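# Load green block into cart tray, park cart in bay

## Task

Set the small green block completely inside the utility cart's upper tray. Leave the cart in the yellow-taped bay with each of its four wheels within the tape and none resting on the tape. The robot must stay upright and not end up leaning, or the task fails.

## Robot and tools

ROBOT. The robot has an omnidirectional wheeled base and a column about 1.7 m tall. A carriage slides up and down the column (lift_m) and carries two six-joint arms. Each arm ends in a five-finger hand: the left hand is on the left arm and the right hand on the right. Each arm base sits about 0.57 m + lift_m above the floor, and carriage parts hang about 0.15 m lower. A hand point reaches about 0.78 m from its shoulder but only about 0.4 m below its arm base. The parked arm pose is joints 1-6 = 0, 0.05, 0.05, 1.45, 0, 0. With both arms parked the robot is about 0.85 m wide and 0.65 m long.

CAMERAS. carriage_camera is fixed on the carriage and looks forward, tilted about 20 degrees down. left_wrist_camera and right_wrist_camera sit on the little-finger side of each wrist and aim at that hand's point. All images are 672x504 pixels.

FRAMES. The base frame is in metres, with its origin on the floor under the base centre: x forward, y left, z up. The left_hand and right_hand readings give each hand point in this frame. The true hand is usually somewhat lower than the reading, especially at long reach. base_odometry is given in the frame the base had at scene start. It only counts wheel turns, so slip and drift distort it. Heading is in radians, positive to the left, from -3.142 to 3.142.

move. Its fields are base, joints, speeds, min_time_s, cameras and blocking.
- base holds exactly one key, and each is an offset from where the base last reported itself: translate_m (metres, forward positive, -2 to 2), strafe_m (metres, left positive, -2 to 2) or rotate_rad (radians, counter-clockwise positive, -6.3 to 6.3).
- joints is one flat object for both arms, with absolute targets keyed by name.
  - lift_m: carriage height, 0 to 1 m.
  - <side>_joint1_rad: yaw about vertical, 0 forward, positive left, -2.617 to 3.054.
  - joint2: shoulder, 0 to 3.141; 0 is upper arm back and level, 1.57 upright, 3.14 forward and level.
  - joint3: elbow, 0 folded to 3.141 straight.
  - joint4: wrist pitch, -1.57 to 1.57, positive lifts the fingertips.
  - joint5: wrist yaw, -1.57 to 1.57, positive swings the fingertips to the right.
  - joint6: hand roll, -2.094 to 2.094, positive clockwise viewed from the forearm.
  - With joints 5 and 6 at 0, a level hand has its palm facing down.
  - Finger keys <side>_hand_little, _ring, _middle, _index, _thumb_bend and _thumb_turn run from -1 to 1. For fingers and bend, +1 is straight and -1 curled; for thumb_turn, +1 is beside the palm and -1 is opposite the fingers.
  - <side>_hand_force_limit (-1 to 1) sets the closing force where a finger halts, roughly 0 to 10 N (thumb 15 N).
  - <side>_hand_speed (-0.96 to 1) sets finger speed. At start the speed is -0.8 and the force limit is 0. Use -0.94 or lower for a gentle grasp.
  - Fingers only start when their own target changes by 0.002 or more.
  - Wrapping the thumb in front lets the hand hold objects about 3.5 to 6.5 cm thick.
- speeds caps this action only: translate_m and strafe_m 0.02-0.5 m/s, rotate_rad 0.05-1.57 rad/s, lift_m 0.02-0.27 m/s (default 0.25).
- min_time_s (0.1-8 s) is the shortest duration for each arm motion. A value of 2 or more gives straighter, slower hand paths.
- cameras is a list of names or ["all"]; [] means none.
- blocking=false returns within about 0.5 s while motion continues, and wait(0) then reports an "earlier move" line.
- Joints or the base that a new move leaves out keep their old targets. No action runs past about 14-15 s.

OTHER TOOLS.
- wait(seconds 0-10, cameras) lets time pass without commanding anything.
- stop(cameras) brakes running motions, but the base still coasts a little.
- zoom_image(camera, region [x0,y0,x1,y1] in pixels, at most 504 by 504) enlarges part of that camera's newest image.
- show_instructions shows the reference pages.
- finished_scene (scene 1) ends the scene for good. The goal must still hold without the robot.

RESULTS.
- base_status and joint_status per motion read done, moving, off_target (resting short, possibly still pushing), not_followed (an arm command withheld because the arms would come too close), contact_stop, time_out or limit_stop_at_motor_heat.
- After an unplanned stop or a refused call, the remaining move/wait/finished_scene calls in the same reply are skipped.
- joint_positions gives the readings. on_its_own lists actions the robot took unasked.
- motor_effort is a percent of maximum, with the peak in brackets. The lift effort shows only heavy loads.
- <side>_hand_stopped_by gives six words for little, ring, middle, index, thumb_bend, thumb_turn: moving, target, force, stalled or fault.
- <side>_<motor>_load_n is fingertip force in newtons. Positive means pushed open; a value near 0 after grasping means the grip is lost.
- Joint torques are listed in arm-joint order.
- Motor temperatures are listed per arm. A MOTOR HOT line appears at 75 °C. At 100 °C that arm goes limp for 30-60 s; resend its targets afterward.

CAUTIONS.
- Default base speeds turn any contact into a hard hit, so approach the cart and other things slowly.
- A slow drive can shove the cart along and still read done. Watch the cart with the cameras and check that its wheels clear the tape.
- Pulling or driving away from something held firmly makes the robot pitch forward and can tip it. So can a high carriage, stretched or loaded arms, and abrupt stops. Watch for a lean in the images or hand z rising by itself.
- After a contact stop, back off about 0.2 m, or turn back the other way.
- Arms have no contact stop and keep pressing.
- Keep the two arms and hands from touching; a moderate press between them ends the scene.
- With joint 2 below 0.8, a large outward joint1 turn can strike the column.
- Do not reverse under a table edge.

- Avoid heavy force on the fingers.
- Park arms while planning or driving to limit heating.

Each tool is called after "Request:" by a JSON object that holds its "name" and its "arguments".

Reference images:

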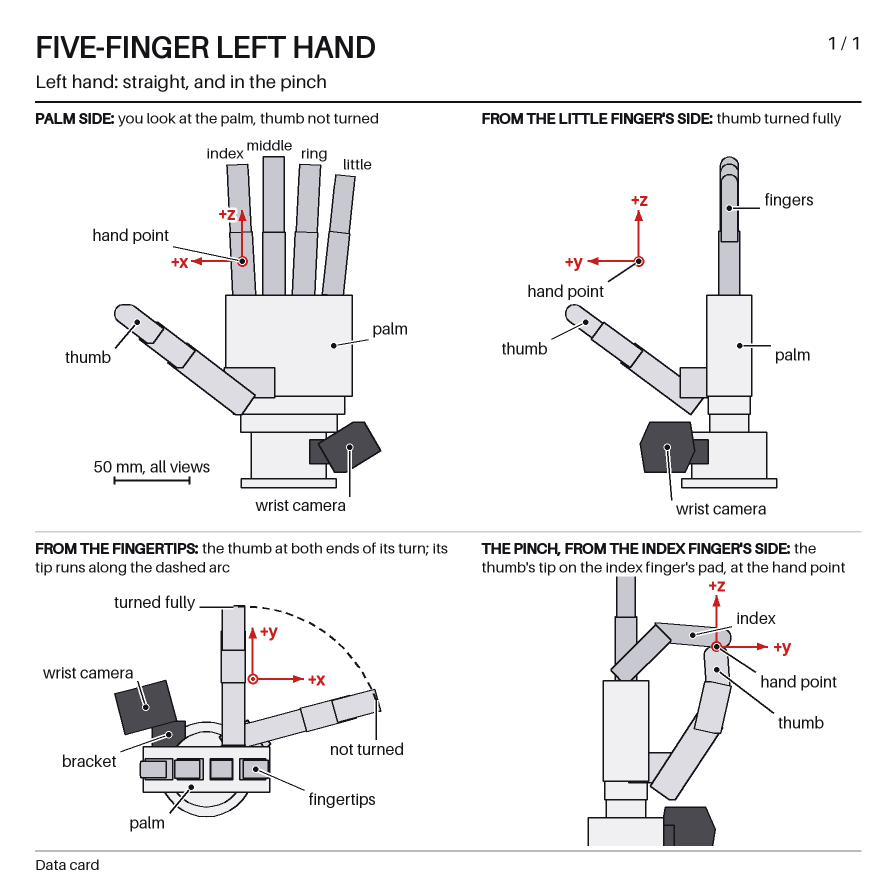

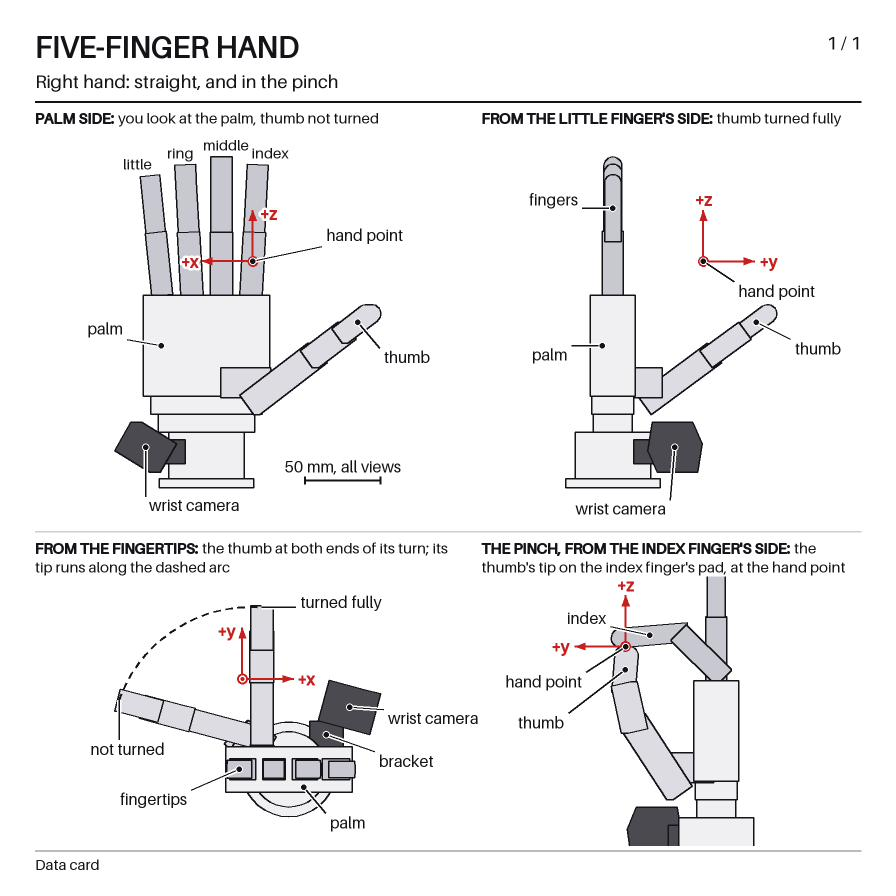

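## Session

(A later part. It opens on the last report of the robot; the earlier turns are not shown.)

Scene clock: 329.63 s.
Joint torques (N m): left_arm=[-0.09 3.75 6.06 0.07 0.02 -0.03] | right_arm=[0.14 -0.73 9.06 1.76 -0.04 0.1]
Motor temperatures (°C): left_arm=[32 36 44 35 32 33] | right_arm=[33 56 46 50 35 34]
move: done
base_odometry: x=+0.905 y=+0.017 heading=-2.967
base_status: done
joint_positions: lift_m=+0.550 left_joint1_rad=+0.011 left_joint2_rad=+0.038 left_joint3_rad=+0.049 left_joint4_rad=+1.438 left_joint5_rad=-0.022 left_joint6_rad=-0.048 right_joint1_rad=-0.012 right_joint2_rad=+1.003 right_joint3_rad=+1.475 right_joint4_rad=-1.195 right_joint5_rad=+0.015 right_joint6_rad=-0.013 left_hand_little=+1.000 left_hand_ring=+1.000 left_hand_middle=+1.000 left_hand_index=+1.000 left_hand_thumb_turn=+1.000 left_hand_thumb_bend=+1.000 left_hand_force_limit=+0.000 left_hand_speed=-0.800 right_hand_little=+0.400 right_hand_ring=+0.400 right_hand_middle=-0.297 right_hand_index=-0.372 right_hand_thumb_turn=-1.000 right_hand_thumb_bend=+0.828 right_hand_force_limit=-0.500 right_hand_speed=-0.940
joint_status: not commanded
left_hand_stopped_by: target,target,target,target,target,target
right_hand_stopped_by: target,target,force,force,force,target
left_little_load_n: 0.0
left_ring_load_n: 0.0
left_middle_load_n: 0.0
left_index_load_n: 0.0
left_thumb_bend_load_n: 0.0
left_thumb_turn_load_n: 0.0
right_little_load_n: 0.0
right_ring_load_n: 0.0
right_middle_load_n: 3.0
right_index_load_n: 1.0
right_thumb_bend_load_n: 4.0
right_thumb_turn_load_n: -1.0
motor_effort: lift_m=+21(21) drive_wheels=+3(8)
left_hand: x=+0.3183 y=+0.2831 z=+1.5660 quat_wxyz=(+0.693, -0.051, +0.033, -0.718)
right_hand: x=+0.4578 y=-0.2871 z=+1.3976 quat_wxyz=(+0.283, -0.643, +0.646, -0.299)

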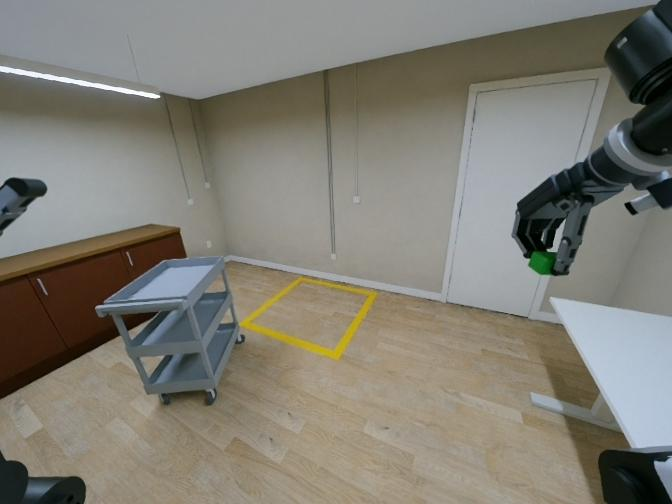

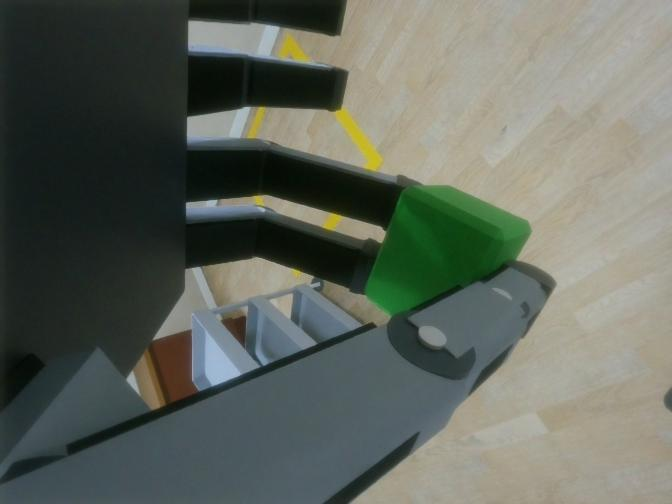

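Request:
{"name": "move", "arguments": {"base": {"translate_m": 0.5}, "speeds": {"translate_m": 0.3}, "cameras": []}}

Request:
{"name": "move", "arguments": {"base": {"strafe_m": 1.05}, "speeds": {"strafe_m": 0.3}, "cameras": ["carriage_camera", "right_wrist_camera"]}}

Request:
{"name": "zoom_image", "arguments": {"camera": "carriage_camera", "region": [200, 240, 460, 500]}}

Scene clock: 360.87 s.
Joint torques (N m): left_arm=[-0.09 3.7 6.12 0.08 0.01 -0.02] | right_arm=[0.31 -0.73 9.32 1.77 -0.06 0.07]
Motor temperatures (°C): left_arm=[32 36 44 34 32 33] | right_arm=[33 48 47 51 34 34]
move: done
base_odometry: x=+0.413 y=-0.071 heading=-2.966
base_status: done
joint_positions: lift_m=+0.550 left_joint1_rad=+0.011 left_joint2_rad=+0.038 left_joint3_rad=+0.049 left_joint4_rad=+1.436 left_joint5_rad=-0.022 left_joint6_rad=-0.048 right_joint1_rad=-0.012 right_joint2_rad=+1.000 right_joint3_rad=+1.475 right_joint4_rad=-1.197 right_joint5_rad=+0.015 right_joint6_rad=-0.013 left_hand_little=+1.000 left_hand_ring=+1.000 left_hand_middle=+1.000 left_hand_index=+1.000 left_hand_thumb_turn=+1.000 left_hand_thumb_bend=+1.000 left_hand_force_limit=+0.000 left_hand_speed=-0.800 right_hand_little=+0.400 right_hand_ring=+0.400 right_hand_middle=-0.297 right_hand_index=-0.372 right_hand_thumb_turn=-1.000 right_hand_thumb_bend=+0.828 right_hand_force_limit=-0.500 right_hand_speed=-0.940
joint_status: not commanded
left_hand_stopped_by: target,target,target,target,target,target
right_hand_stopped_by: target,target,force,force,force,target
left_little_load_n: 0.0
left_ring_load_n: 0.0
left_middle_load_n: 0.0
left_index_load_n: 0.0
left_thumb_bend_load_n: 0.0
left_thumb_turn_load_n: 0.0
right_little_load_n: 0.0
right_ring_load_n: 0.0
right_middle_load_n: 3.0
right_index_load_n: 1.0
right_thumb_bend_load_n: 4.0
right_thumb_turn_load_n: -1.0
motor_effort: lift_m=+21(21) drive_wheels=-7(16)
left_hand: x=+0.3190 y=+0.2832 z=+1.5658 quat_wxyz=(+0.693, -0.052, +0.034, -0.718)
right_hand: x=+0.4567 y=-0.2870 z=+1.3979 quat_wxyz=(+0.283, -0.643, +0.646, -0.299)

Scene clock: 365.87 s.
Joint torques (N m): left_arm=[-0.1 3.73 6.09 0.08 0.01 -0.05] | right_arm=[-0.01 -0.31 9.01 1.75 -0.09 0.09]
move: done
base_odometry: x=+0.596 y=-1.105 heading=-2.966
base_status: done
joint_positions: lift_m=+0.550 left_joint1_rad=+0.011 left_joint2_rad=+0.038 left_joint3_rad=+0.049 left_joint4_rad=+1.437 left_joint5_rad=-0.022 left_joint6_rad=-0.048 right_joint1_rad=-0.012 right_joint2_rad=+1.000 right_joint3_rad=+1.476 right_joint4_rad=-1.197 right_joint5_rad=+0.015 right_joint6_rad=-0.013 left_hand_little=+1.000 left_hand_ring=+1.000 left_hand_middle=+1.000 left_hand_index=+1.000 left_hand_thumb_turn=+1.000 left_hand_thumb_bend=+1.000 left_hand_force_limit=+0.000 left_hand_speed=-0.800 right_hand_little=+0.400 right_hand_ring=+0.400 right_hand_middle=-0.297 right_hand_index=-0.372 right_hand_thumb_turn=-1.000 right_hand_thumb_bend=+0.828 right_hand_force_limit=-0.500 right_hand_speed=-0.940
joint_status: not commanded
left_hand_stopped_by: target,target,target,target,target,target
right_hand_stopped_by: target,target,force,force,force,target
left_little_load_n: 0.0
left_ring_load_n: 0.0
left_middle_load_n: 0.0
left_index_load_n: 0.0
left_thumb_bend_load_n: -0.5
left_thumb_turn_load_n: 0.0
right_little_load_n: 0.0
right_ring_load_n: 0.0
right_middle_load_n: 3.0
right_index_load_n: 1.0
right_thumb_bend_load_n: 4.5
right_thumb_turn_load_n: -1.0
motor_effort: lift_m=+21(21) drive_wheels=-3(9)
left_hand: x=+0.3187 y=+0.2831 z=+1.5659 quat_wxyz=(+0.693, -0.052, +0.034, -0.718)
right_hand: x=+0.4567 y=-0.2870 z=+1.3980 quat_wxyz=(+0.283, -0.643, +0.646, -0.299)

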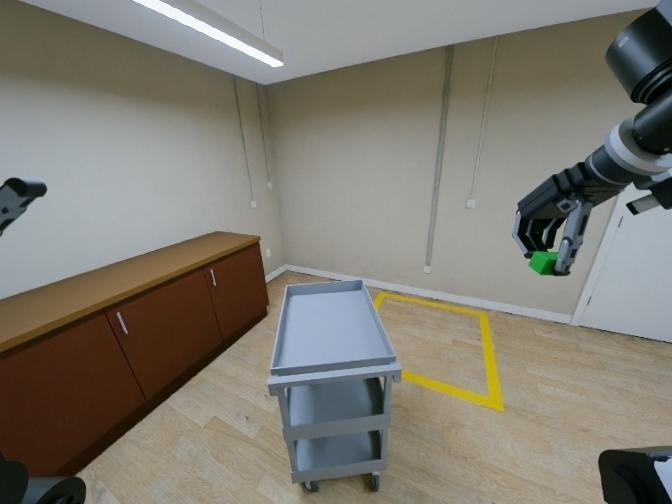

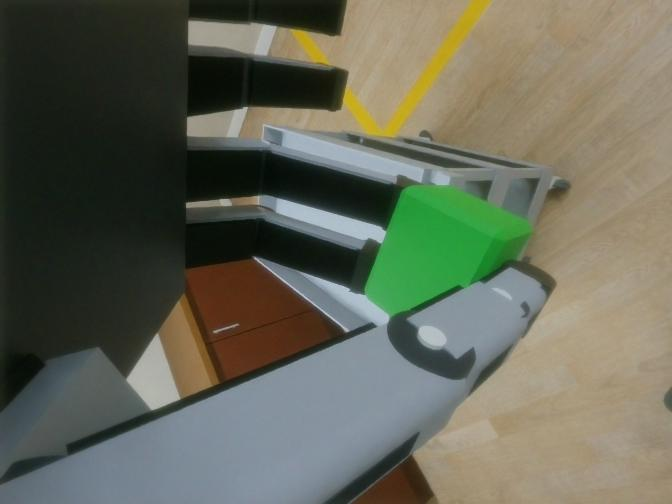

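Scaled by 1.938.

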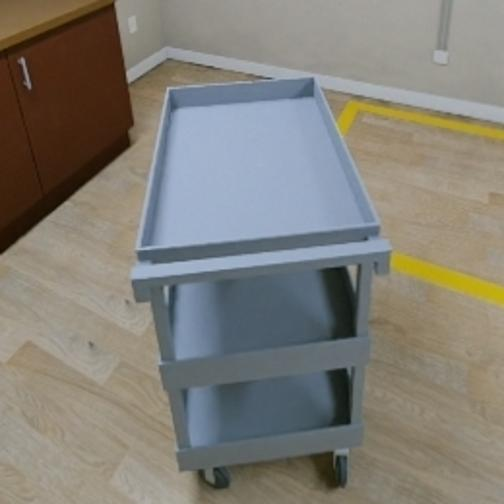

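Request:
{"name": "move", "arguments": {"base": {"translate_m": 0.25}, "speeds": {"translate_m": 0.15}, "joints": {"right_joint1_rad": 0.35, "right_joint2_rad": 2.0, "right_joint3_rad": 1.7, "right_joint4_rad": -0.45, "lift_m": 0.62}, "min_time_s": 3, "cameras": ["carriage_camera", "right_wrist_camera"]}}

Request:
{"name": "move", "arguments": {"joints": {"right_joint1_rad": 0.4, "right_joint2_rad": 2.47, "right_joint3_rad": 1.143, "right_joint4_rad": 0.626}, "min_time_s": 3, "cameras": ["carriage_camera", "right_wrist_camera"]}}

Scene clock: 378.80 s.
Joint torques (N m): left_arm=[-0.03 3.71 6.12 0.04 0.03 -0.04] | right_arm=[0.39 -8.58 11.52 1.92 -0.13 0.07]
move: done
base_odometry: x=+0.350 y=-1.149 heading=-2.966
base_status: done
joint_positions: lift_m=+0.620 left_joint1_rad=+0.011 left_joint2_rad=+0.038 left_joint3_rad=+0.049 left_joint4_rad=+1.438 left_joint5_rad=-0.022 left_joint6_rad=-0.048 right_joint1_rad=+0.345 right_joint2_rad=+1.991 right_joint3_rad=+1.667 right_joint4_rad=-0.476 right_joint5_rad=+0.015 right_joint6_rad=-0.013 left_hand_little=+1.000 left_hand_ring=+1.000 left_hand_middle=+1.000 left_hand_index=+1.000 left_hand_thumb_turn=+1.000 left_hand_thumb_bend=+1.000 left_hand_force_limit=+0.000 left_hand_speed=-0.800 right_hand_little=+0.400 right_hand_ring=+0.400 right_hand_middle=-0.297 right_hand_index=-0.372 right_hand_thumb_turn=-1.000 right_hand_thumb_bend=+0.828 right_hand_force_limit=-0.500 right_hand_speed=-0.940
joint_status: all done
left_hand_stopped_by: target,target,target,target,target,target
right_hand_stopped_by: target,target,force,force,force,target
left_little_load_n: 0.0
left_ring_load_n: 0.0
left_middle_load_n: 0.0
left_index_load_n: 0.0
left_thumb_bend_load_n: -0.5
left_thumb_turn_load_n: 0.0
right_little_load_n: 0.0
right_ring_load_n: 0.0
right_middle_load_n: 2.5
right_index_load_n: 1.0
right_thumb_bend_load_n: 4.0
right_thumb_turn_load_n: -1.0
motor_effort: lift_m=+21(26) drive_wheels=-5(8)
left_hand: x=+0.3183 y=+0.2831 z=+1.6360 quat_wxyz=(+0.693, -0.051, +0.033, -0.718)
right_hand: x=+0.7100 y=-0.1093 z=+1.2888 quat_wxyz=(+0.303, -0.759, +0.531, -0.224)

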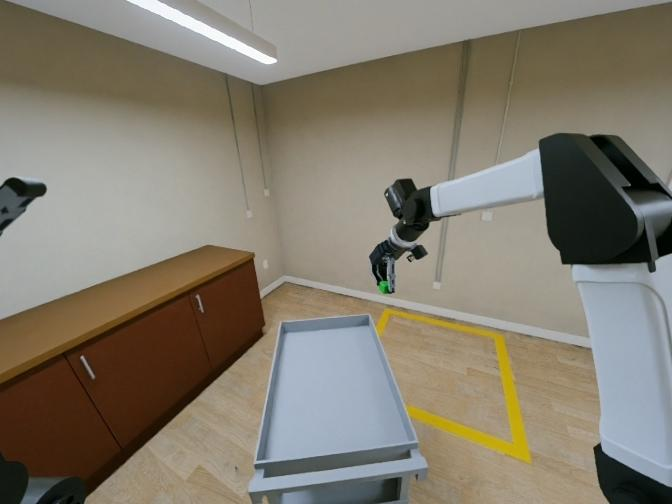

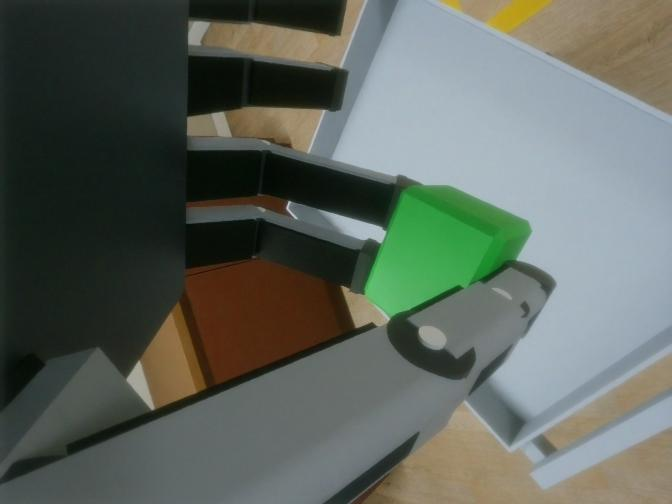

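Scene clock: 382.10 s.
Joint torques (N m): left_arm=[-0.08 3.73 6.12 0.07 0.04 -0.04] | right_arm=[0.49 -9.11 4.7 2.07 -0.05 -0.03]
move: done
base_odometry: x=+0.350 y=-1.149 heading=-2.966
base_status: not commanded
joint_positions: lift_m=+0.620 left_joint1_rad=+0.011 left_joint2_rad=+0.038 left_joint3_rad=+0.049 left_joint4_rad=+1.438 left_joint5_rad=-0.022 left_joint6_rad=-0.048 right_joint1_rad=+0.394 right_joint2_rad=+2.459 right_joint3_rad=+1.148 right_joint4_rad=+0.599 right_joint5_rad=+0.015 right_joint6_rad=-0.013 left_hand_little=+1.000 left_hand_ring=+1.000 left_hand_middle=+1.000 left_hand_index=+1.000 left_hand_thumb_turn=+1.000 left_hand_thumb_bend=+1.000 left_hand_force_limit=+0.000 left_hand_speed=-0.800 right_hand_little=+0.400 right_hand_ring=+0.400 right_hand_middle=-0.297 right_hand_index=-0.372 right_hand_thumb_turn=-1.000 right_hand_thumb_bend=+0.828 right_hand_force_limit=-0.500 right_hand_speed=-0.940
joint_status: all done
left_hand_stopped_by: target,target,target,target,target,target
right_hand_stopped_by: target,target,force,force,force,target
left_little_load_n: 0.0
left_ring_load_n: 0.0
left_middle_load_n: 0.0
left_index_load_n: 0.0
left_thumb_bend_load_n: 0.0
left_thumb_turn_load_n: 0.0
right_little_load_n: 0.0
right_ring_load_n: 0.0
right_middle_load_n: 2.5
right_index_load_n: 1.0
right_thumb_bend_load_n: 4.0
right_thumb_turn_load_n: -1.0
motor_effort: lift_m=+21(21) drive_wheels=-5(5)
left_hand: x=+0.3183 y=+0.2831 z=+1.6360 quat_wxyz=(+0.693, -0.051, +0.033, -0.718)
right_hand: x=+0.6871 y=-0.0907 z=+1.0271 quat_wxyz=(+0.341, -0.758, +0.502, -0.239)

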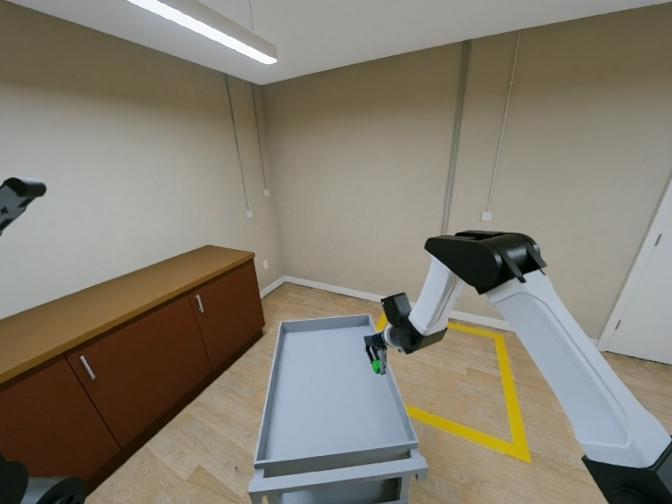

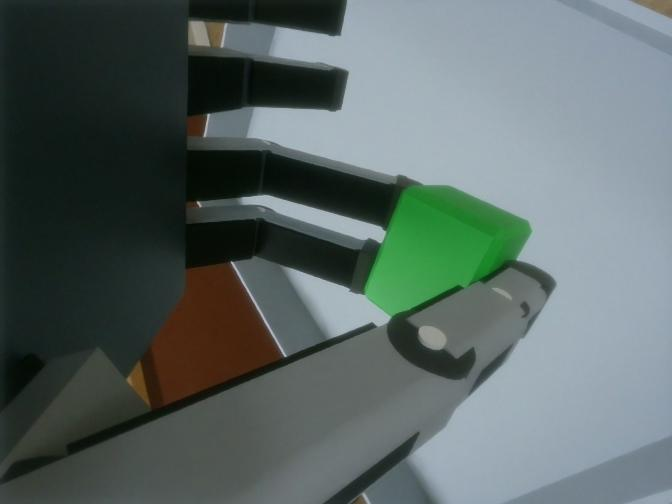

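Request:
{"name": "move", "arguments": {"joints": {"lift_m": 0.46}, "speeds": {"lift_m": 0.1}, "cameras": ["carriage_camera", "right_wrist_camera"]}}

Request:
{"name": "zoom_image", "arguments": {"camera": "carriage_camera", "region": [310, 280, 430, 400]}}

Scene clock: 389.93 s.
Joint torques (N m): left_arm=[-0.05 3.7 6.05 0.08 0 -0.04] | right_arm=[0.66 -9.65 4.6 1.96 -0.13 0.04]
move: done
base_odometry: x=+0.350 y=-1.149 heading=-2.966
base_status: not commanded
joint_positions: lift_m=+0.460 left_joint1_rad=+0.011 left_joint2_rad=+0.038 left_joint3_rad=+0.049 left_joint4_rad=+1.439 left_joint5_rad=-0.022 left_joint6_rad=-0.048 right_joint1_rad=+0.394 right_joint2_rad=+2.467 right_joint3_rad=+1.144 right_joint4_rad=+0.613 right_joint5_rad=+0.015 right_joint6_rad=-0.013 left_hand_little=+1.000 left_hand_ring=+1.000 left_hand_middle=+1.000 left_hand_index=+1.000 left_hand_thumb_turn=+1.000 left_hand_thumb_bend=+1.000 left_hand_force_limit=+0.000 left_hand_speed=-0.800 right_hand_little=+0.400 right_hand_ring=+0.400 right_hand_middle=-0.297 right_hand_index=-0.372 right_hand_thumb_turn=-1.000 right_hand_thumb_bend=+0.828 right_hand_force_limit=-0.500 right_hand_speed=-0.940
joint_status: all done
left_hand_stopped_by: target,target,target,target,target,target
right_hand_stopped_by: target,target,force,force,force,target
left_little_load_n: 0.0
left_ring_load_n: 0.0
left_middle_load_n: 0.0
left_index_load_n: 0.0
left_thumb_bend_load_n: 0.0
left_thumb_turn_load_n: 0.0
right_little_load_n: 0.0
right_ring_load_n: 0.0
right_middle_load_n: 2.5
right_index_load_n: 1.0
right_thumb_bend_load_n: 4.5
right_thumb_turn_load_n: -1.0
motor_effort: lift_m=+22(22) drive_wheels=-4(5)
left_hand: x=+0.3182 y=+0.2831 z=+1.4760 quat_wxyz=(+0.693, -0.051, +0.033, -0.718)
right_hand: x=+0.6862 y=-0.0911 z=+0.8642 quat_wxyz=(+0.342, -0.758, +0.502, -0.239)

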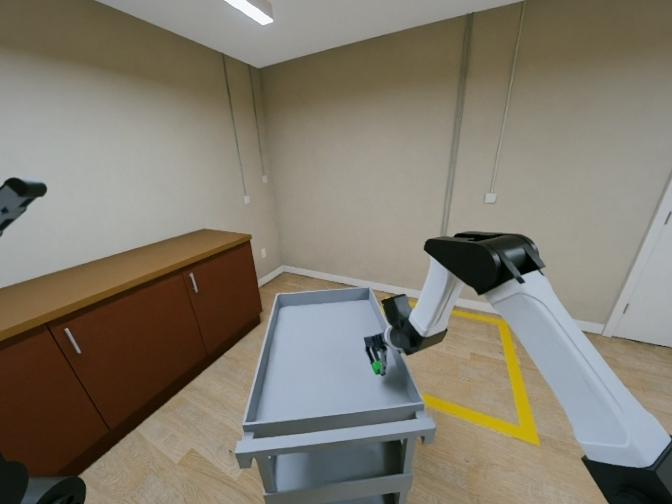

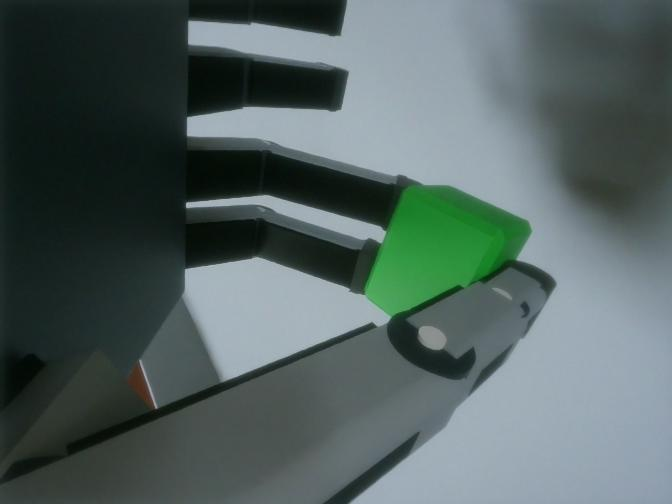

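Scaled by 4.200.

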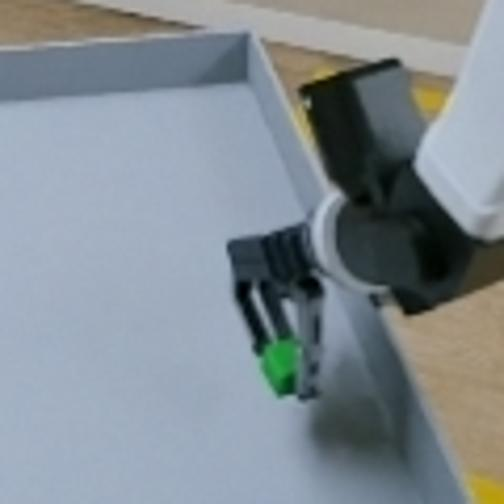

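Request:
{"name": "move", "arguments": {"joints": {"lift_m": 0.42}, "speeds": {"lift_m": 0.05}, "cameras": ["carriage_camera", "right_wrist_camera"]}}

Request:
{"name": "zoom_image", "arguments": {"camera": "carriage_camera", "region": [330, 310, 430, 400]}}

Scene clock: 396.60 s.
Joint torques (N m): left_arm=[-0.1 3.77 6.01 0.04 0.02 -0.05] | right_arm=[0.34 -9.72 4.98 1.92 -0.09 0.07]
move: done
base_odometry: x=+0.350 y=-1.149 heading=-2.966
base_status: not commanded
joint_positions: lift_m=+0.420 left_joint1_rad=+0.011 left_joint2_rad=+0.038 left_joint3_rad=+0.049 left_joint4_rad=+1.439 left_joint5_rad=-0.022 left_joint6_rad=-0.048 right_joint1_rad=+0.394 right_joint2_rad=+2.468 right_joint3_rad=+1.144 right_joint4_rad=+0.615 right_joint5_rad=+0.015 right_joint6_rad=-0.013 left_hand_little=+1.000 left_hand_ring=+1.000 left_hand_middle=+1.000 left_hand_index=+1.000 left_hand_thumb_turn=+1.000 left_hand_thumb_bend=+1.000 left_hand_force_limit=+0.000 left_hand_speed=-0.800 right_hand_little=+0.400 right_hand_ring=+0.400 right_hand_middle=-0.297 right_hand_index=-0.372 right_hand_thumb_turn=-1.000 right_hand_thumb_bend=+0.828 right_hand_force_limit=-0.500 right_hand_speed=-0.940
joint_status: all done
left_hand_stopped_by: target,target,target,target,target,target
right_hand_stopped_by: target,target,force,force,force,target
left_little_load_n: 0.0
left_ring_load_n: 0.0
left_middle_load_n: 0.0
left_index_load_n: 0.0
left_thumb_bend_load_n: 0.0
left_thumb_turn_load_n: 0.0
right_little_load_n: 0.0
right_ring_load_n: 0.0
right_middle_load_n: 3.0
right_index_load_n: 1.0
right_thumb_bend_load_n: 4.0
right_thumb_turn_load_n: -1.0
motor_effort: lift_m=+21(21) drive_wheels=+2(4)
left_hand: x=+0.3181 y=+0.2831 z=+1.4361 quat_wxyz=(+0.693, -0.051, +0.033, -0.718)
right_hand: x=+0.6866 y=-0.0909 z=+0.8243 quat_wxyz=(+0.343, -0.757, +0.502, -0.240)

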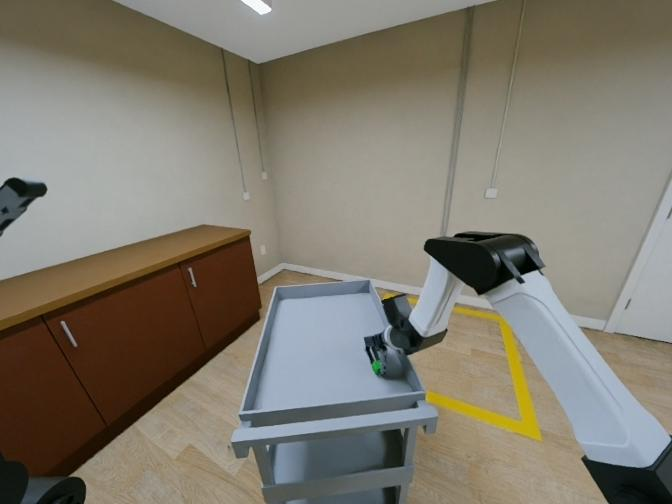

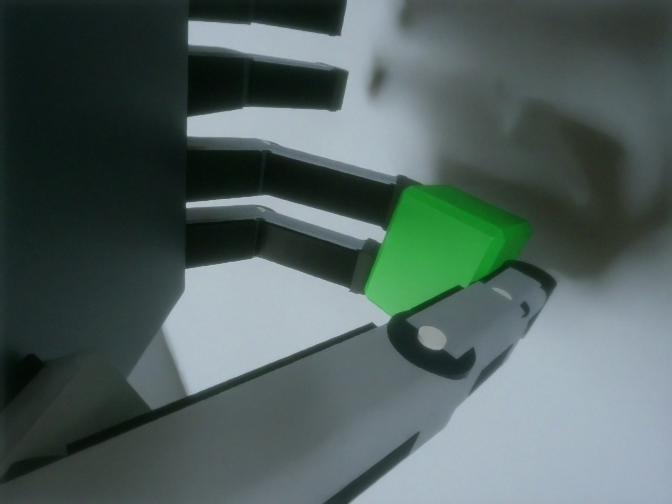

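Scaled by 5.040.

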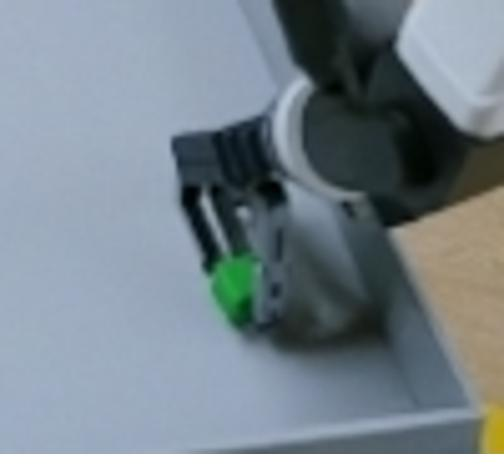

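Request:
{"name": "move", "arguments": {"joints": {"lift_m": 0.413}, "speeds": {"lift_m": 0.03}, "cameras": ["right_wrist_camera"]}}

Request:
{"name": "move", "arguments": {"joints": {"lift_m": 0.408}, "speeds": {"lift_m": 0.03}, "cameras": ["carriage_camera", "right_wrist_camera"]}}

Request:
{"name": "zoom_image", "arguments": {"camera": "carriage_camera", "region": [330, 310, 430, 400]}}

Scene clock: 399.30 s.
Joint torques (N m): left_arm=[-0.09 3.67 6.06 0.06 0.02 -0.01] | right_arm=[0.62 -9.83 5.01 1.95 -0.11 0.06]
move: done
base_odometry: x=+0.350 y=-1.149 heading=-2.966
base_status: not commanded
joint_positions: lift_m=+0.413 left_joint1_rad=+0.011 left_joint2_rad=+0.038 left_joint3_rad=+0.049 left_joint4_rad=+1.439 left_joint5_rad=-0.022 left_joint6_rad=-0.048 right_joint1_rad=+0.394 right_joint2_rad=+2.468 right_joint3_rad=+1.143 right_joint4_rad=+0.615 right_joint5_rad=+0.015 right_joint6_rad=-0.013 left_hand_little=+1.000 left_hand_ring=+1.000 left_hand_middle=+1.000 left_hand_index=+1.000 left_hand_thumb_turn=+1.000 left_hand_thumb_bend=+1.000 left_hand_force_limit=+0.000 left_hand_speed=-0.800 right_hand_little=+0.400 right_hand_ring=+0.400 right_hand_middle=-0.297 right_hand_index=-0.372 right_hand_thumb_turn=-1.000 right_hand_thumb_bend=+0.828 right_hand_force_limit=-0.500 right_hand_speed=-0.940
joint_status: all done
left_hand_stopped_by: target,target,target,target,target,target
right_hand_stopped_by: target,target,force,force,force,target
left_little_load_n: 0.0
left_ring_load_n: 0.0
left_middle_load_n: 0.0
left_index_load_n: 0.0
left_thumb_bend_load_n: 0.0
left_thumb_turn_load_n: 0.0
right_little_load_n: 0.0
right_ring_load_n: 0.0
right_middle_load_n: 3.0
right_index_load_n: 1.0
right_thumb_bend_load_n: 4.5
right_thumb_turn_load_n: -1.0
motor_effort: lift_m=+20(21) drive_wheels=+2(4)
left_hand: x=+0.3181 y=+0.2831 z=+1.4292 quat_wxyz=(+0.693, -0.051, +0.033, -0.718)
right_hand: x=+0.6860 y=-0.0912 z=+0.8170 quat_wxyz=(+0.342, -0.757, +0.502, -0.239)

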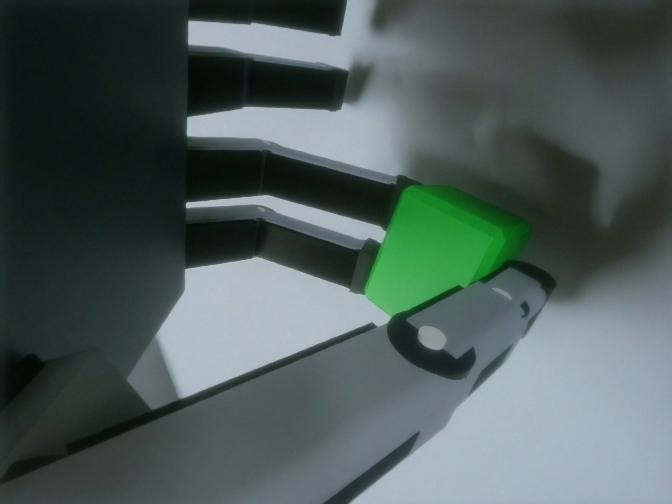

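Scene clock: 399.80 s.
Joint torques (N m): left_arm=[-0.08 3.82 6.11 0.06 0.01 -0.04] | right_arm=[0.44 -10.06 5.01 1.87 -0.09 0.08]
move: done
base_odometry: x=+0.350 y=-1.149 heading=-2.966
base_status: not commanded
joint_positions: lift_m=+0.408 left_joint1_rad=+0.011 left_joint2_rad=+0.038 left_joint3_rad=+0.049 left_joint4_rad=+1.439 left_joint5_rad=-0.022 left_joint6_rad=-0.048 right_joint1_rad=+0.394 right_joint2_rad=+2.468 right_joint3_rad=+1.143 right_joint4_rad=+0.624 right_joint5_rad=+0.015 right_joint6_rad=-0.013 left_hand_little=+1.000 left_hand_ring=+1.000 left_hand_middle=+1.000 left_hand_index=+1.000 left_hand_thumb_turn=+1.000 left_hand_thumb_bend=+1.000 left_hand_force_limit=+0.000 left_hand_speed=-0.800 right_hand_little=+0.400 right_hand_ring=+0.400 right_hand_middle=-0.297 right_hand_index=-0.372 right_hand_thumb_turn=-1.000 right_hand_thumb_bend=+0.828 right_hand_force_limit=-0.500 right_hand_speed=-0.940
joint_status: all done
left_hand_stopped_by: target,target,target,target,target,target
right_hand_stopped_by: target,target,force,force,force,target
left_little_load_n: 0.0
left_ring_load_n: 0.0
left_middle_load_n: 0.0
left_index_load_n: 0.0
left_thumb_bend_load_n: 0.0
left_thumb_turn_load_n: 0.0
right_little_load_n: 0.0
right_ring_load_n: 0.0
right_middle_load_n: 2.0
right_index_load_n: 1.0
right_thumb_bend_load_n: 4.0
right_thumb_turn_load_n: 0.0
motor_effort: lift_m=+20(21) drive_wheels=+2(4)
left_hand: x=+0.3182 y=+0.2831 z=+1.4242 quat_wxyz=(+0.693, -0.051, +0.033, -0.718)
right_hand: x=+0.6878 y=-0.0904 z=+0.8135 quat_wxyz=(+0.345, -0.756, +0.501, -0.241)

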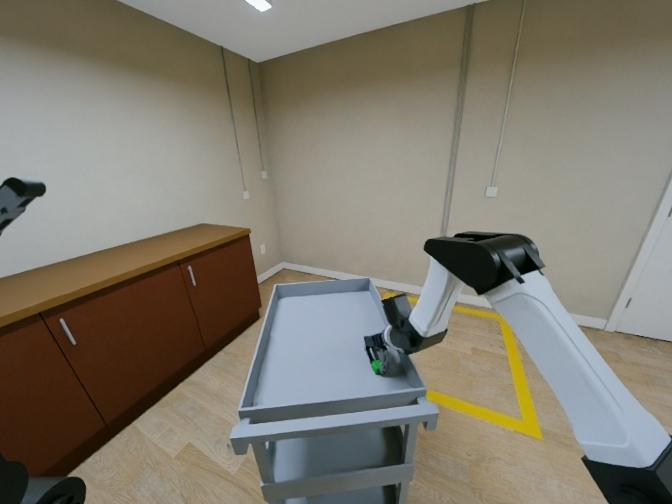

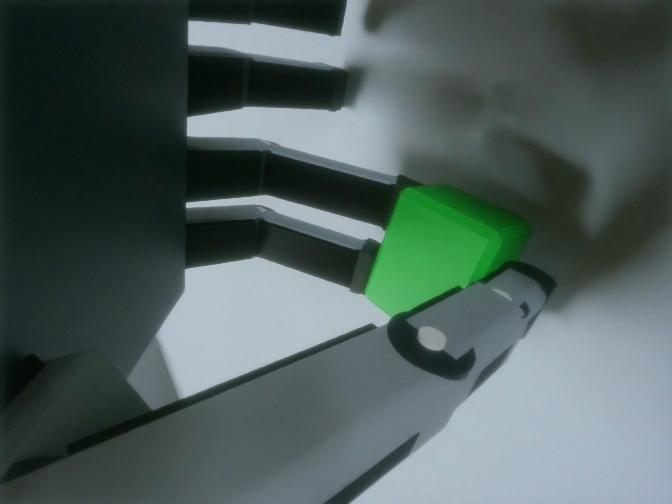

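Scaled by 5.040.

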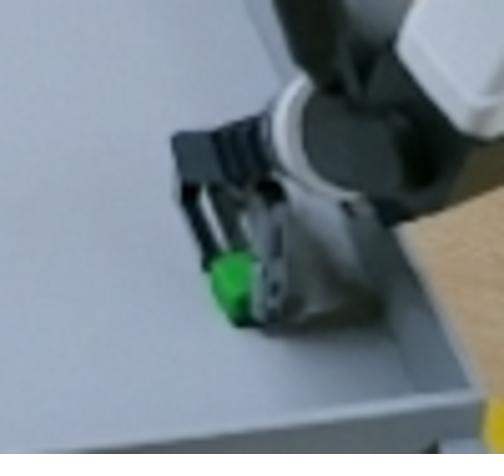

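Request:
{"name": "move", "arguments": {"joints": {"right_hand_speed": -0.9, "right_hand_index": -0.2, "right_hand_middle": -0.15, "right_hand_thumb_bend": 0.95}, "cameras": ["right_wrist_camera"]}}

Request:
{"name": "move", "arguments": {"joints": {"right_hand_speed": -0.7, "right_hand_index": 0.3, "right_hand_middle": 0.3, "right_hand_thumb_bend": 1.0}, "cameras": []}}

Request:
{"name": "move", "arguments": {"joints": {"lift_m": 0.56}, "speeds": {"lift_m": 0.1}, "cameras": ["carriage_camera", "right_wrist_camera"]}}

Scene clock: 406.47 s.
Joint torques (N m): left_arm=[0.01 3.73 6.09 0.05 0.01 -0.04] | right_arm=[0.39 -9.76 5.01 1.86 -0.11 0.06]
Motor temperatures (°C): left_arm=[31 35 44 34 32 32] | right_arm=[33 53 47 51 34 34]
move: done
base_odometry: x=+0.350 y=-1.149 heading=-2.966
base_status: not commanded
joint_positions: lift_m=+0.408 left_joint1_rad=+0.011 left_joint2_rad=+0.038 left_joint3_rad=+0.049 left_joint4_rad=+1.439 left_joint5_rad=-0.022 left_joint6_rad=-0.048 right_joint1_rad=+0.394 right_joint2_rad=+2.468 right_joint3_rad=+1.143 right_joint4_rad=+0.624 right_joint5_rad=+0.015 right_joint6_rad=-0.013 left_hand_little=+1.000 left_hand_ring=+1.000 left_hand_middle=+1.000 left_hand_index=+1.000 left_hand_thumb_turn=+1.000 left_hand_thumb_bend=+1.000 left_hand_force_limit=+0.000 left_hand_speed=-0.800 right_hand_little=+0.400 right_hand_ring=+0.400 right_hand_middle=-0.150 right_hand_index=-0.200 right_hand_thumb_turn=-1.000 right_hand_thumb_bend=+0.950 right_hand_force_limit=-0.500 right_hand_speed=-0.900
joint_status: all done
left_hand_stopped_by: target,target,target,target,target,target
right_hand_stopped_by: target,target,target,target,target,target
left_little_load_n: 0.0
left_ring_load_n: 0.0
left_middle_load_n: 0.0
left_index_load_n: 0.0
left_thumb_bend_load_n: 0.0
left_thumb_turn_load_n: 0.0
right_little_load_n: 0.0
right_ring_load_n: 0.0
right_middle_load_n: 0.0
right_index_load_n: 0.0
right_thumb_bend_load_n: 0.5
right_thumb_turn_load_n: 0.0
motor_effort: lift_m=+20(21) drive_wheels=+2(2)
left_hand: x=+0.3182 y=+0.2831 z=+1.4242 quat_wxyz=(+0.693, -0.051, +0.033, -0.718)
right_hand: x=+0.6878 y=-0.0904 z=+0.8135 quat_wxyz=(+0.345, -0.756, +0.501, -0.241)

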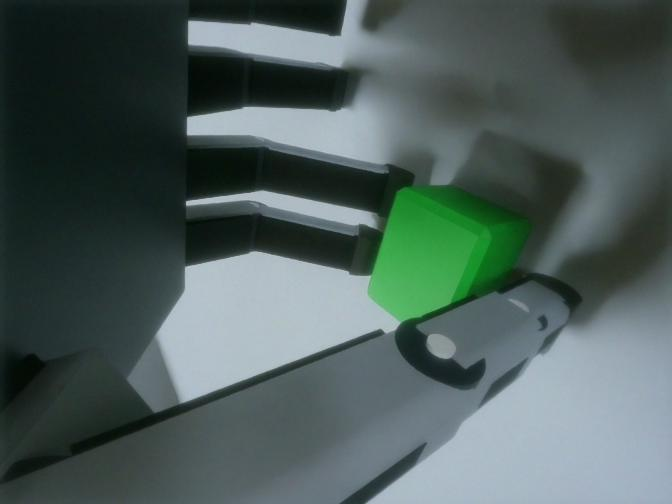

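Scene clock: 407.57 s.
Joint torques (N m): left_arm=[-0.01 3.74 6.15 0.06 0.03 -0.05] | right_arm=[0.47 -9.63 5.22 1.67 -0.06 0.05]
move: done
base_odometry: x=+0.350 y=-1.149 heading=-2.966
base_status: not commanded
joint_positions: lift_m=+0.408 left_joint1_rad=+0.011 left_joint2_rad=+0.038 left_joint3_rad=+0.049 left_joint4_rad=+1.439 left_joint5_rad=-0.022 left_joint6_rad=-0.048 right_joint1_rad=+0.394 right_joint2_rad=+2.467 right_joint3_rad=+1.143 right_joint4_rad=+0.646 right_joint5_rad=+0.015 right_joint6_rad=-0.013 left_hand_little=+1.000 left_hand_ring=+1.000 left_hand_middle=+1.000 left_hand_index=+1.000 left_hand_thumb_turn=+1.000 left_hand_thumb_bend=+1.000 left_hand_force_limit=+0.000 left_hand_speed=-0.800 right_hand_little=+0.400 right_hand_ring=+0.400 right_hand_middle=+0.300 right_hand_index=+0.300 right_hand_thumb_turn=-1.000 right_hand_thumb_bend=+1.000 right_hand_force_limit=-0.500 right_hand_speed=-0.700
joint_status: all done
left_hand_stopped_by: target,target,target,target,target,target
right_hand_stopped_by: target,target,target,target,target,target
left_little_load_n: 0.0
left_ring_load_n: 0.0
left_middle_load_n: 0.0
left_index_load_n: 0.0
left_thumb_bend_load_n: 0.0
left_thumb_turn_load_n: 0.0
right_little_load_n: 0.0
right_ring_load_n: 0.0
right_middle_load_n: 0.0
right_index_load_n: 0.0
right_thumb_bend_load_n: 0.0
right_thumb_turn_load_n: 0.0
motor_effort: lift_m=+20(20) drive_wheels=+2(4)
left_hand: x=+0.3182 y=+0.2831 z=+1.4242 quat_wxyz=(+0.693, -0.051, +0.033, -0.718)
right_hand: x=+0.6925 y=-0.0885 z=+0.8176 quat_wxyz=(+0.354, -0.752, +0.498, -0.247)

Scene clock: 409.57 s.
Joint torques (N m): left_arm=[-0.1 3.67 6.12 0.07 0.02 -0.03] | right_arm=[0.39 -9.73 5.09 1.84 -0.1 0.08]
move: done
base_odometry: x=+0.350 y=-1.149 heading=-2.966
base_status: not commanded
joint_positions: lift_m=+0.560 left_joint1_rad=+0.011 left_joint2_rad=+0.038 left_joint3_rad=+0.049 left_joint4_rad=+1.439 left_joint5_rad=-0.022 left_joint6_rad=-0.048 right_joint1_rad=+0.394 right_joint2_rad=+2.469 right_joint3_rad=+1.143 right_joint4_rad=+0.626 right_joint5_rad=+0.015 right_joint6_rad=-0.013 left_hand_little=+1.000 left_hand_ring=+1.000 left_hand_middle=+1.000 left_hand_index=+1.000 left_hand_thumb_turn=+1.000 left_hand_thumb_bend=+1.000 left_hand_force_limit=+0.000 left_hand_speed=-0.800 right_hand_little=+0.400 right_hand_ring=+0.400 right_hand_middle=+0.300 right_hand_index=+0.300 right_hand_thumb_turn=-1.000 right_hand_thumb_bend=+1.000 right_hand_force_limit=-0.500 right_hand_speed=-0.700
joint_status: all done
left_hand_stopped_by: target,target,target,target,target,target
right_hand_stopped_by: target,target,target,target,target,target
left_little_load_n: 0.0
left_ring_load_n: 0.0
left_middle_load_n: 0.0
left_index_load_n: 0.0
left_thumb_bend_load_n: 0.0
left_thumb_turn_load_n: 0.0
right_little_load_n: 0.0
right_ring_load_n: 0.0
right_middle_load_n: 0.0
right_index_load_n: 0.0
right_thumb_bend_load_n: 0.0
right_thumb_turn_load_n: 0.0
motor_effort: lift_m=+21(26) drive_wheels=+2(2)
left_hand: x=+0.3182 y=+0.2831 z=+1.5760 quat_wxyz=(+0.693, -0.051, +0.033, -0.718)
right_hand: x=+0.6880 y=-0.0903 z=+0.9653 quat_wxyz=(+0.346, -0.756, +0.501, -0.242)

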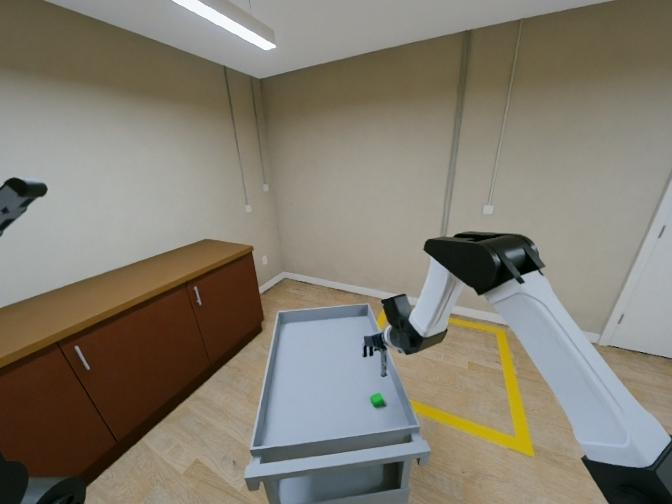

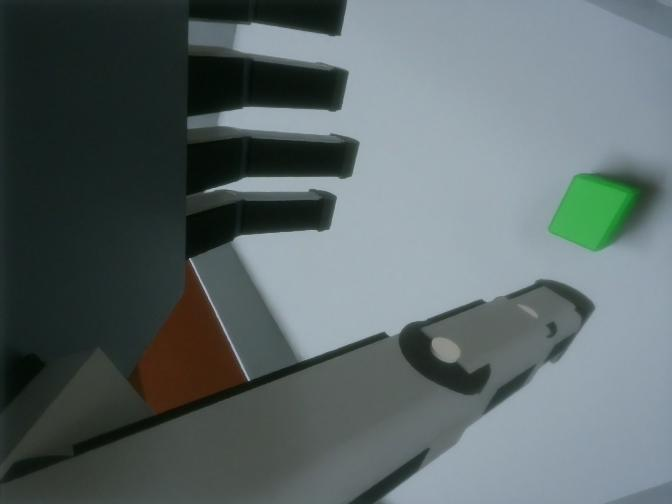

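Request:
{"name": "zoom_image", "arguments": {"camera": "carriage_camera", "region": [230, 390, 450, 504]}}

Scaled by 2.291.

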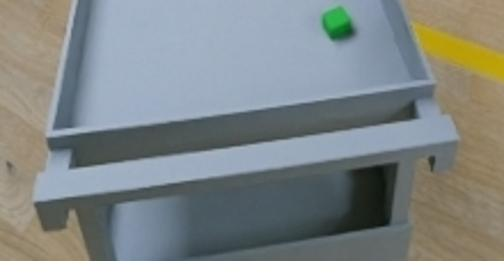

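Request:
{"name": "move", "arguments": {"joints": {"lift_m": 0.68, "left_joint1_rad": 0.0, "left_joint2_rad": 1.0, "left_joint3_rad": 1.5, "left_joint4_rad": -1.2, "left_joint5_rad": 0.0, "left_joint6_rad": 0.0, "left_hand_thumb_turn": -1.0, "right_hand_index": 1.0, "right_hand_middle": 1.0, "right_hand_ring": 1.0, "right_hand_little": 1.0}, "cameras": []}}

Request:
{"name": "move", "arguments": {"joints": {"right_joint1_rad": 0.611, "right_joint2_rad": 2.607, "right_joint3_rad": 1.44, "right_joint4_rad": -0.404, "right_joint5_rad": 0.0, "right_joint6_rad": 0.611}, "min_time_s": 2.5, "cameras": ["carriage_camera", "right_wrist_camera"]}}

Scene clock: 490.43 s.
Joint torques (N m): left_arm=[-0.68 0.17 8.17 2.03 0.14 0.15] | right_arm=[0.4 -10.1 5.05 1.88 -0.05 0.07]
Motor temperatures (°C): left_arm=[31 35 44 34 32 32] | right_arm=[33 59 45 52 34 34]
move: done
base_odometry: x=+0.350 y=-1.149 heading=-2.966
base_status: not commanded
joint_positions: lift_m=+0.680 left_joint1_rad=+0.007 left_joint2_rad=+0.994 left_joint3_rad=+1.475 left_joint4_rad=-1.195 left_joint5_rad=-0.012 left_joint6_rad=-0.015 right_joint1_rad=+0.394 right_joint2_rad=+2.472 right_joint3_rad=+1.143 right_joint4_rad=+0.620 right_joint5_rad=+0.015 right_joint6_rad=-0.013 left_hand_little=+1.000 left_hand_ring=+1.000 left_hand_middle=+1.000 left_hand_index=+1.000 left_hand_thumb_turn=-1.000 left_hand_thumb_bend=+1.000 left_hand_force_limit=+0.000 left_hand_speed=-0.800 right_hand_little=+1.000 right_hand_ring=+1.000 right_hand_middle=+1.000 right_hand_index=+1.000 right_hand_thumb_turn=-1.000 right_hand_thumb_bend=+1.000 right_hand_force_limit=-0.500 right_hand_speed=-0.700
joint_status: all done
left_hand_stopped_by: target,target,target,target,target,target
right_hand_stopped_by: target,target,target,target,target,target
left_little_load_n: 0.0
left_ring_load_n: 0.0
left_middle_load_n: 0.0
left_index_load_n: 0.0
left_thumb_bend_load_n: 0.0
left_thumb_turn_load_n: 0.0
right_little_load_n: 0.0
right_ring_load_n: 0.0
right_middle_load_n: 0.0
right_index_load_n: 0.0
right_thumb_bend_load_n: 0.0
right_thumb_turn_load_n: 0.0
motor_effort: lift_m=+21(27) drive_wheels=+2(4)
left_hand: x=+0.4566 y=+0.2839 z=+1.5299 quat_wxyz=(+0.296, -0.652, +0.634, -0.291)
right_hand: x=+0.6862 y=-0.0911 z=+1.0831 quat_wxyz=(+0.343, -0.757, +0.502, -0.240)

Scene clock: 493.27 s.
Joint torques (N m): left_arm=[-0.7 0.16 8.29 2.03 0.13 0.15] | right_arm=[0.29 -9.2 6.3 0.14 -0.24 0.22]
Motor temperatures (°C): left_arm=[31 35 45 34 32 32] | right_arm=[33 59 45 51 34 34]
move: done
base_odometry: x=+0.350 y=-1.149 heading=-2.966
base_status: not commanded
joint_positions: lift_m=+0.680 left_joint1_rad=+0.007 left_joint2_rad=+0.994 left_joint3_rad=+1.475 left_joint4_rad=-1.195 left_joint5_rad=-0.012 left_joint6_rad=-0.015 right_joint1_rad=+0.605 right_joint2_rad=+2.595 right_joint3_rad=+1.421 right_joint4_rad=-0.387 right_joint5_rad=+0.011 right_joint6_rad=+0.597 left_hand_little=+1.000 left_hand_ring=+1.000 left_hand_middle=+1.000 left_hand_index=+1.000 left_hand_thumb_turn=-1.000 left_hand_thumb_bend=+1.000 left_hand_force_limit=+0.000 left_hand_speed=-0.800 right_hand_little=+1.000 right_hand_ring=+1.000 right_hand_middle=+1.000 right_hand_index=+1.000 right_hand_thumb_turn=-1.000 right_hand_thumb_bend=+1.000 right_hand_force_limit=-0.500 right_hand_speed=-0.700
joint_status: all done
left_hand_stopped_by: target,target,target,target,target,target
right_hand_stopped_by: target,target,target,target,target,target
left_little_load_n: 0.0
left_ring_load_n: 0.0
left_middle_load_n: 0.0
left_index_load_n: 0.0
left_thumb_bend_load_n: 0.0
left_thumb_turn_load_n: 0.0
right_little_load_n: 0.0
right_ring_load_n: 0.0
right_middle_load_n: 0.0
right_index_load_n: 0.0
right_thumb_bend_load_n: -0.5
right_thumb_turn_load_n: 0.5
motor_effort: lift_m=+21(21) drive_wheels=+2(2)
left_hand: x=+0.4565 y=+0.2839 z=+1.5298 quat_wxyz=(+0.296, -0.652, +0.635, -0.291)
right_hand: x=+0.4954 y=-0.0565 z=+1.0287 quat_wxyz=(+0.004, -0.710, +0.704, -0.007)

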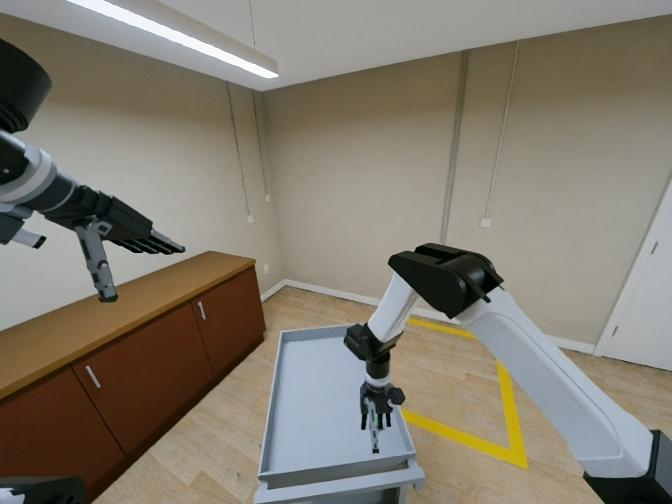

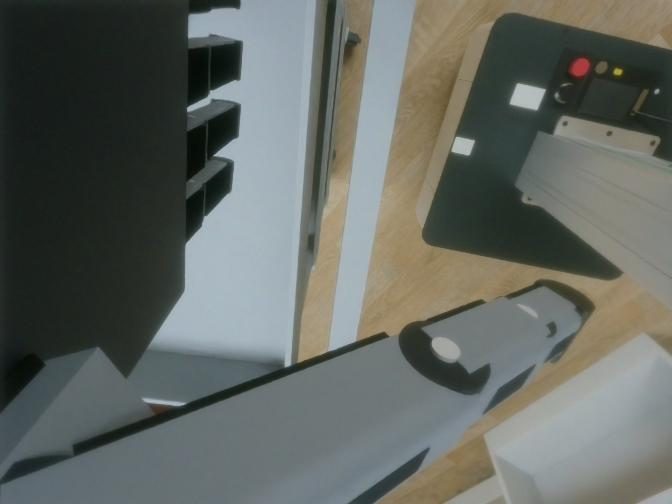

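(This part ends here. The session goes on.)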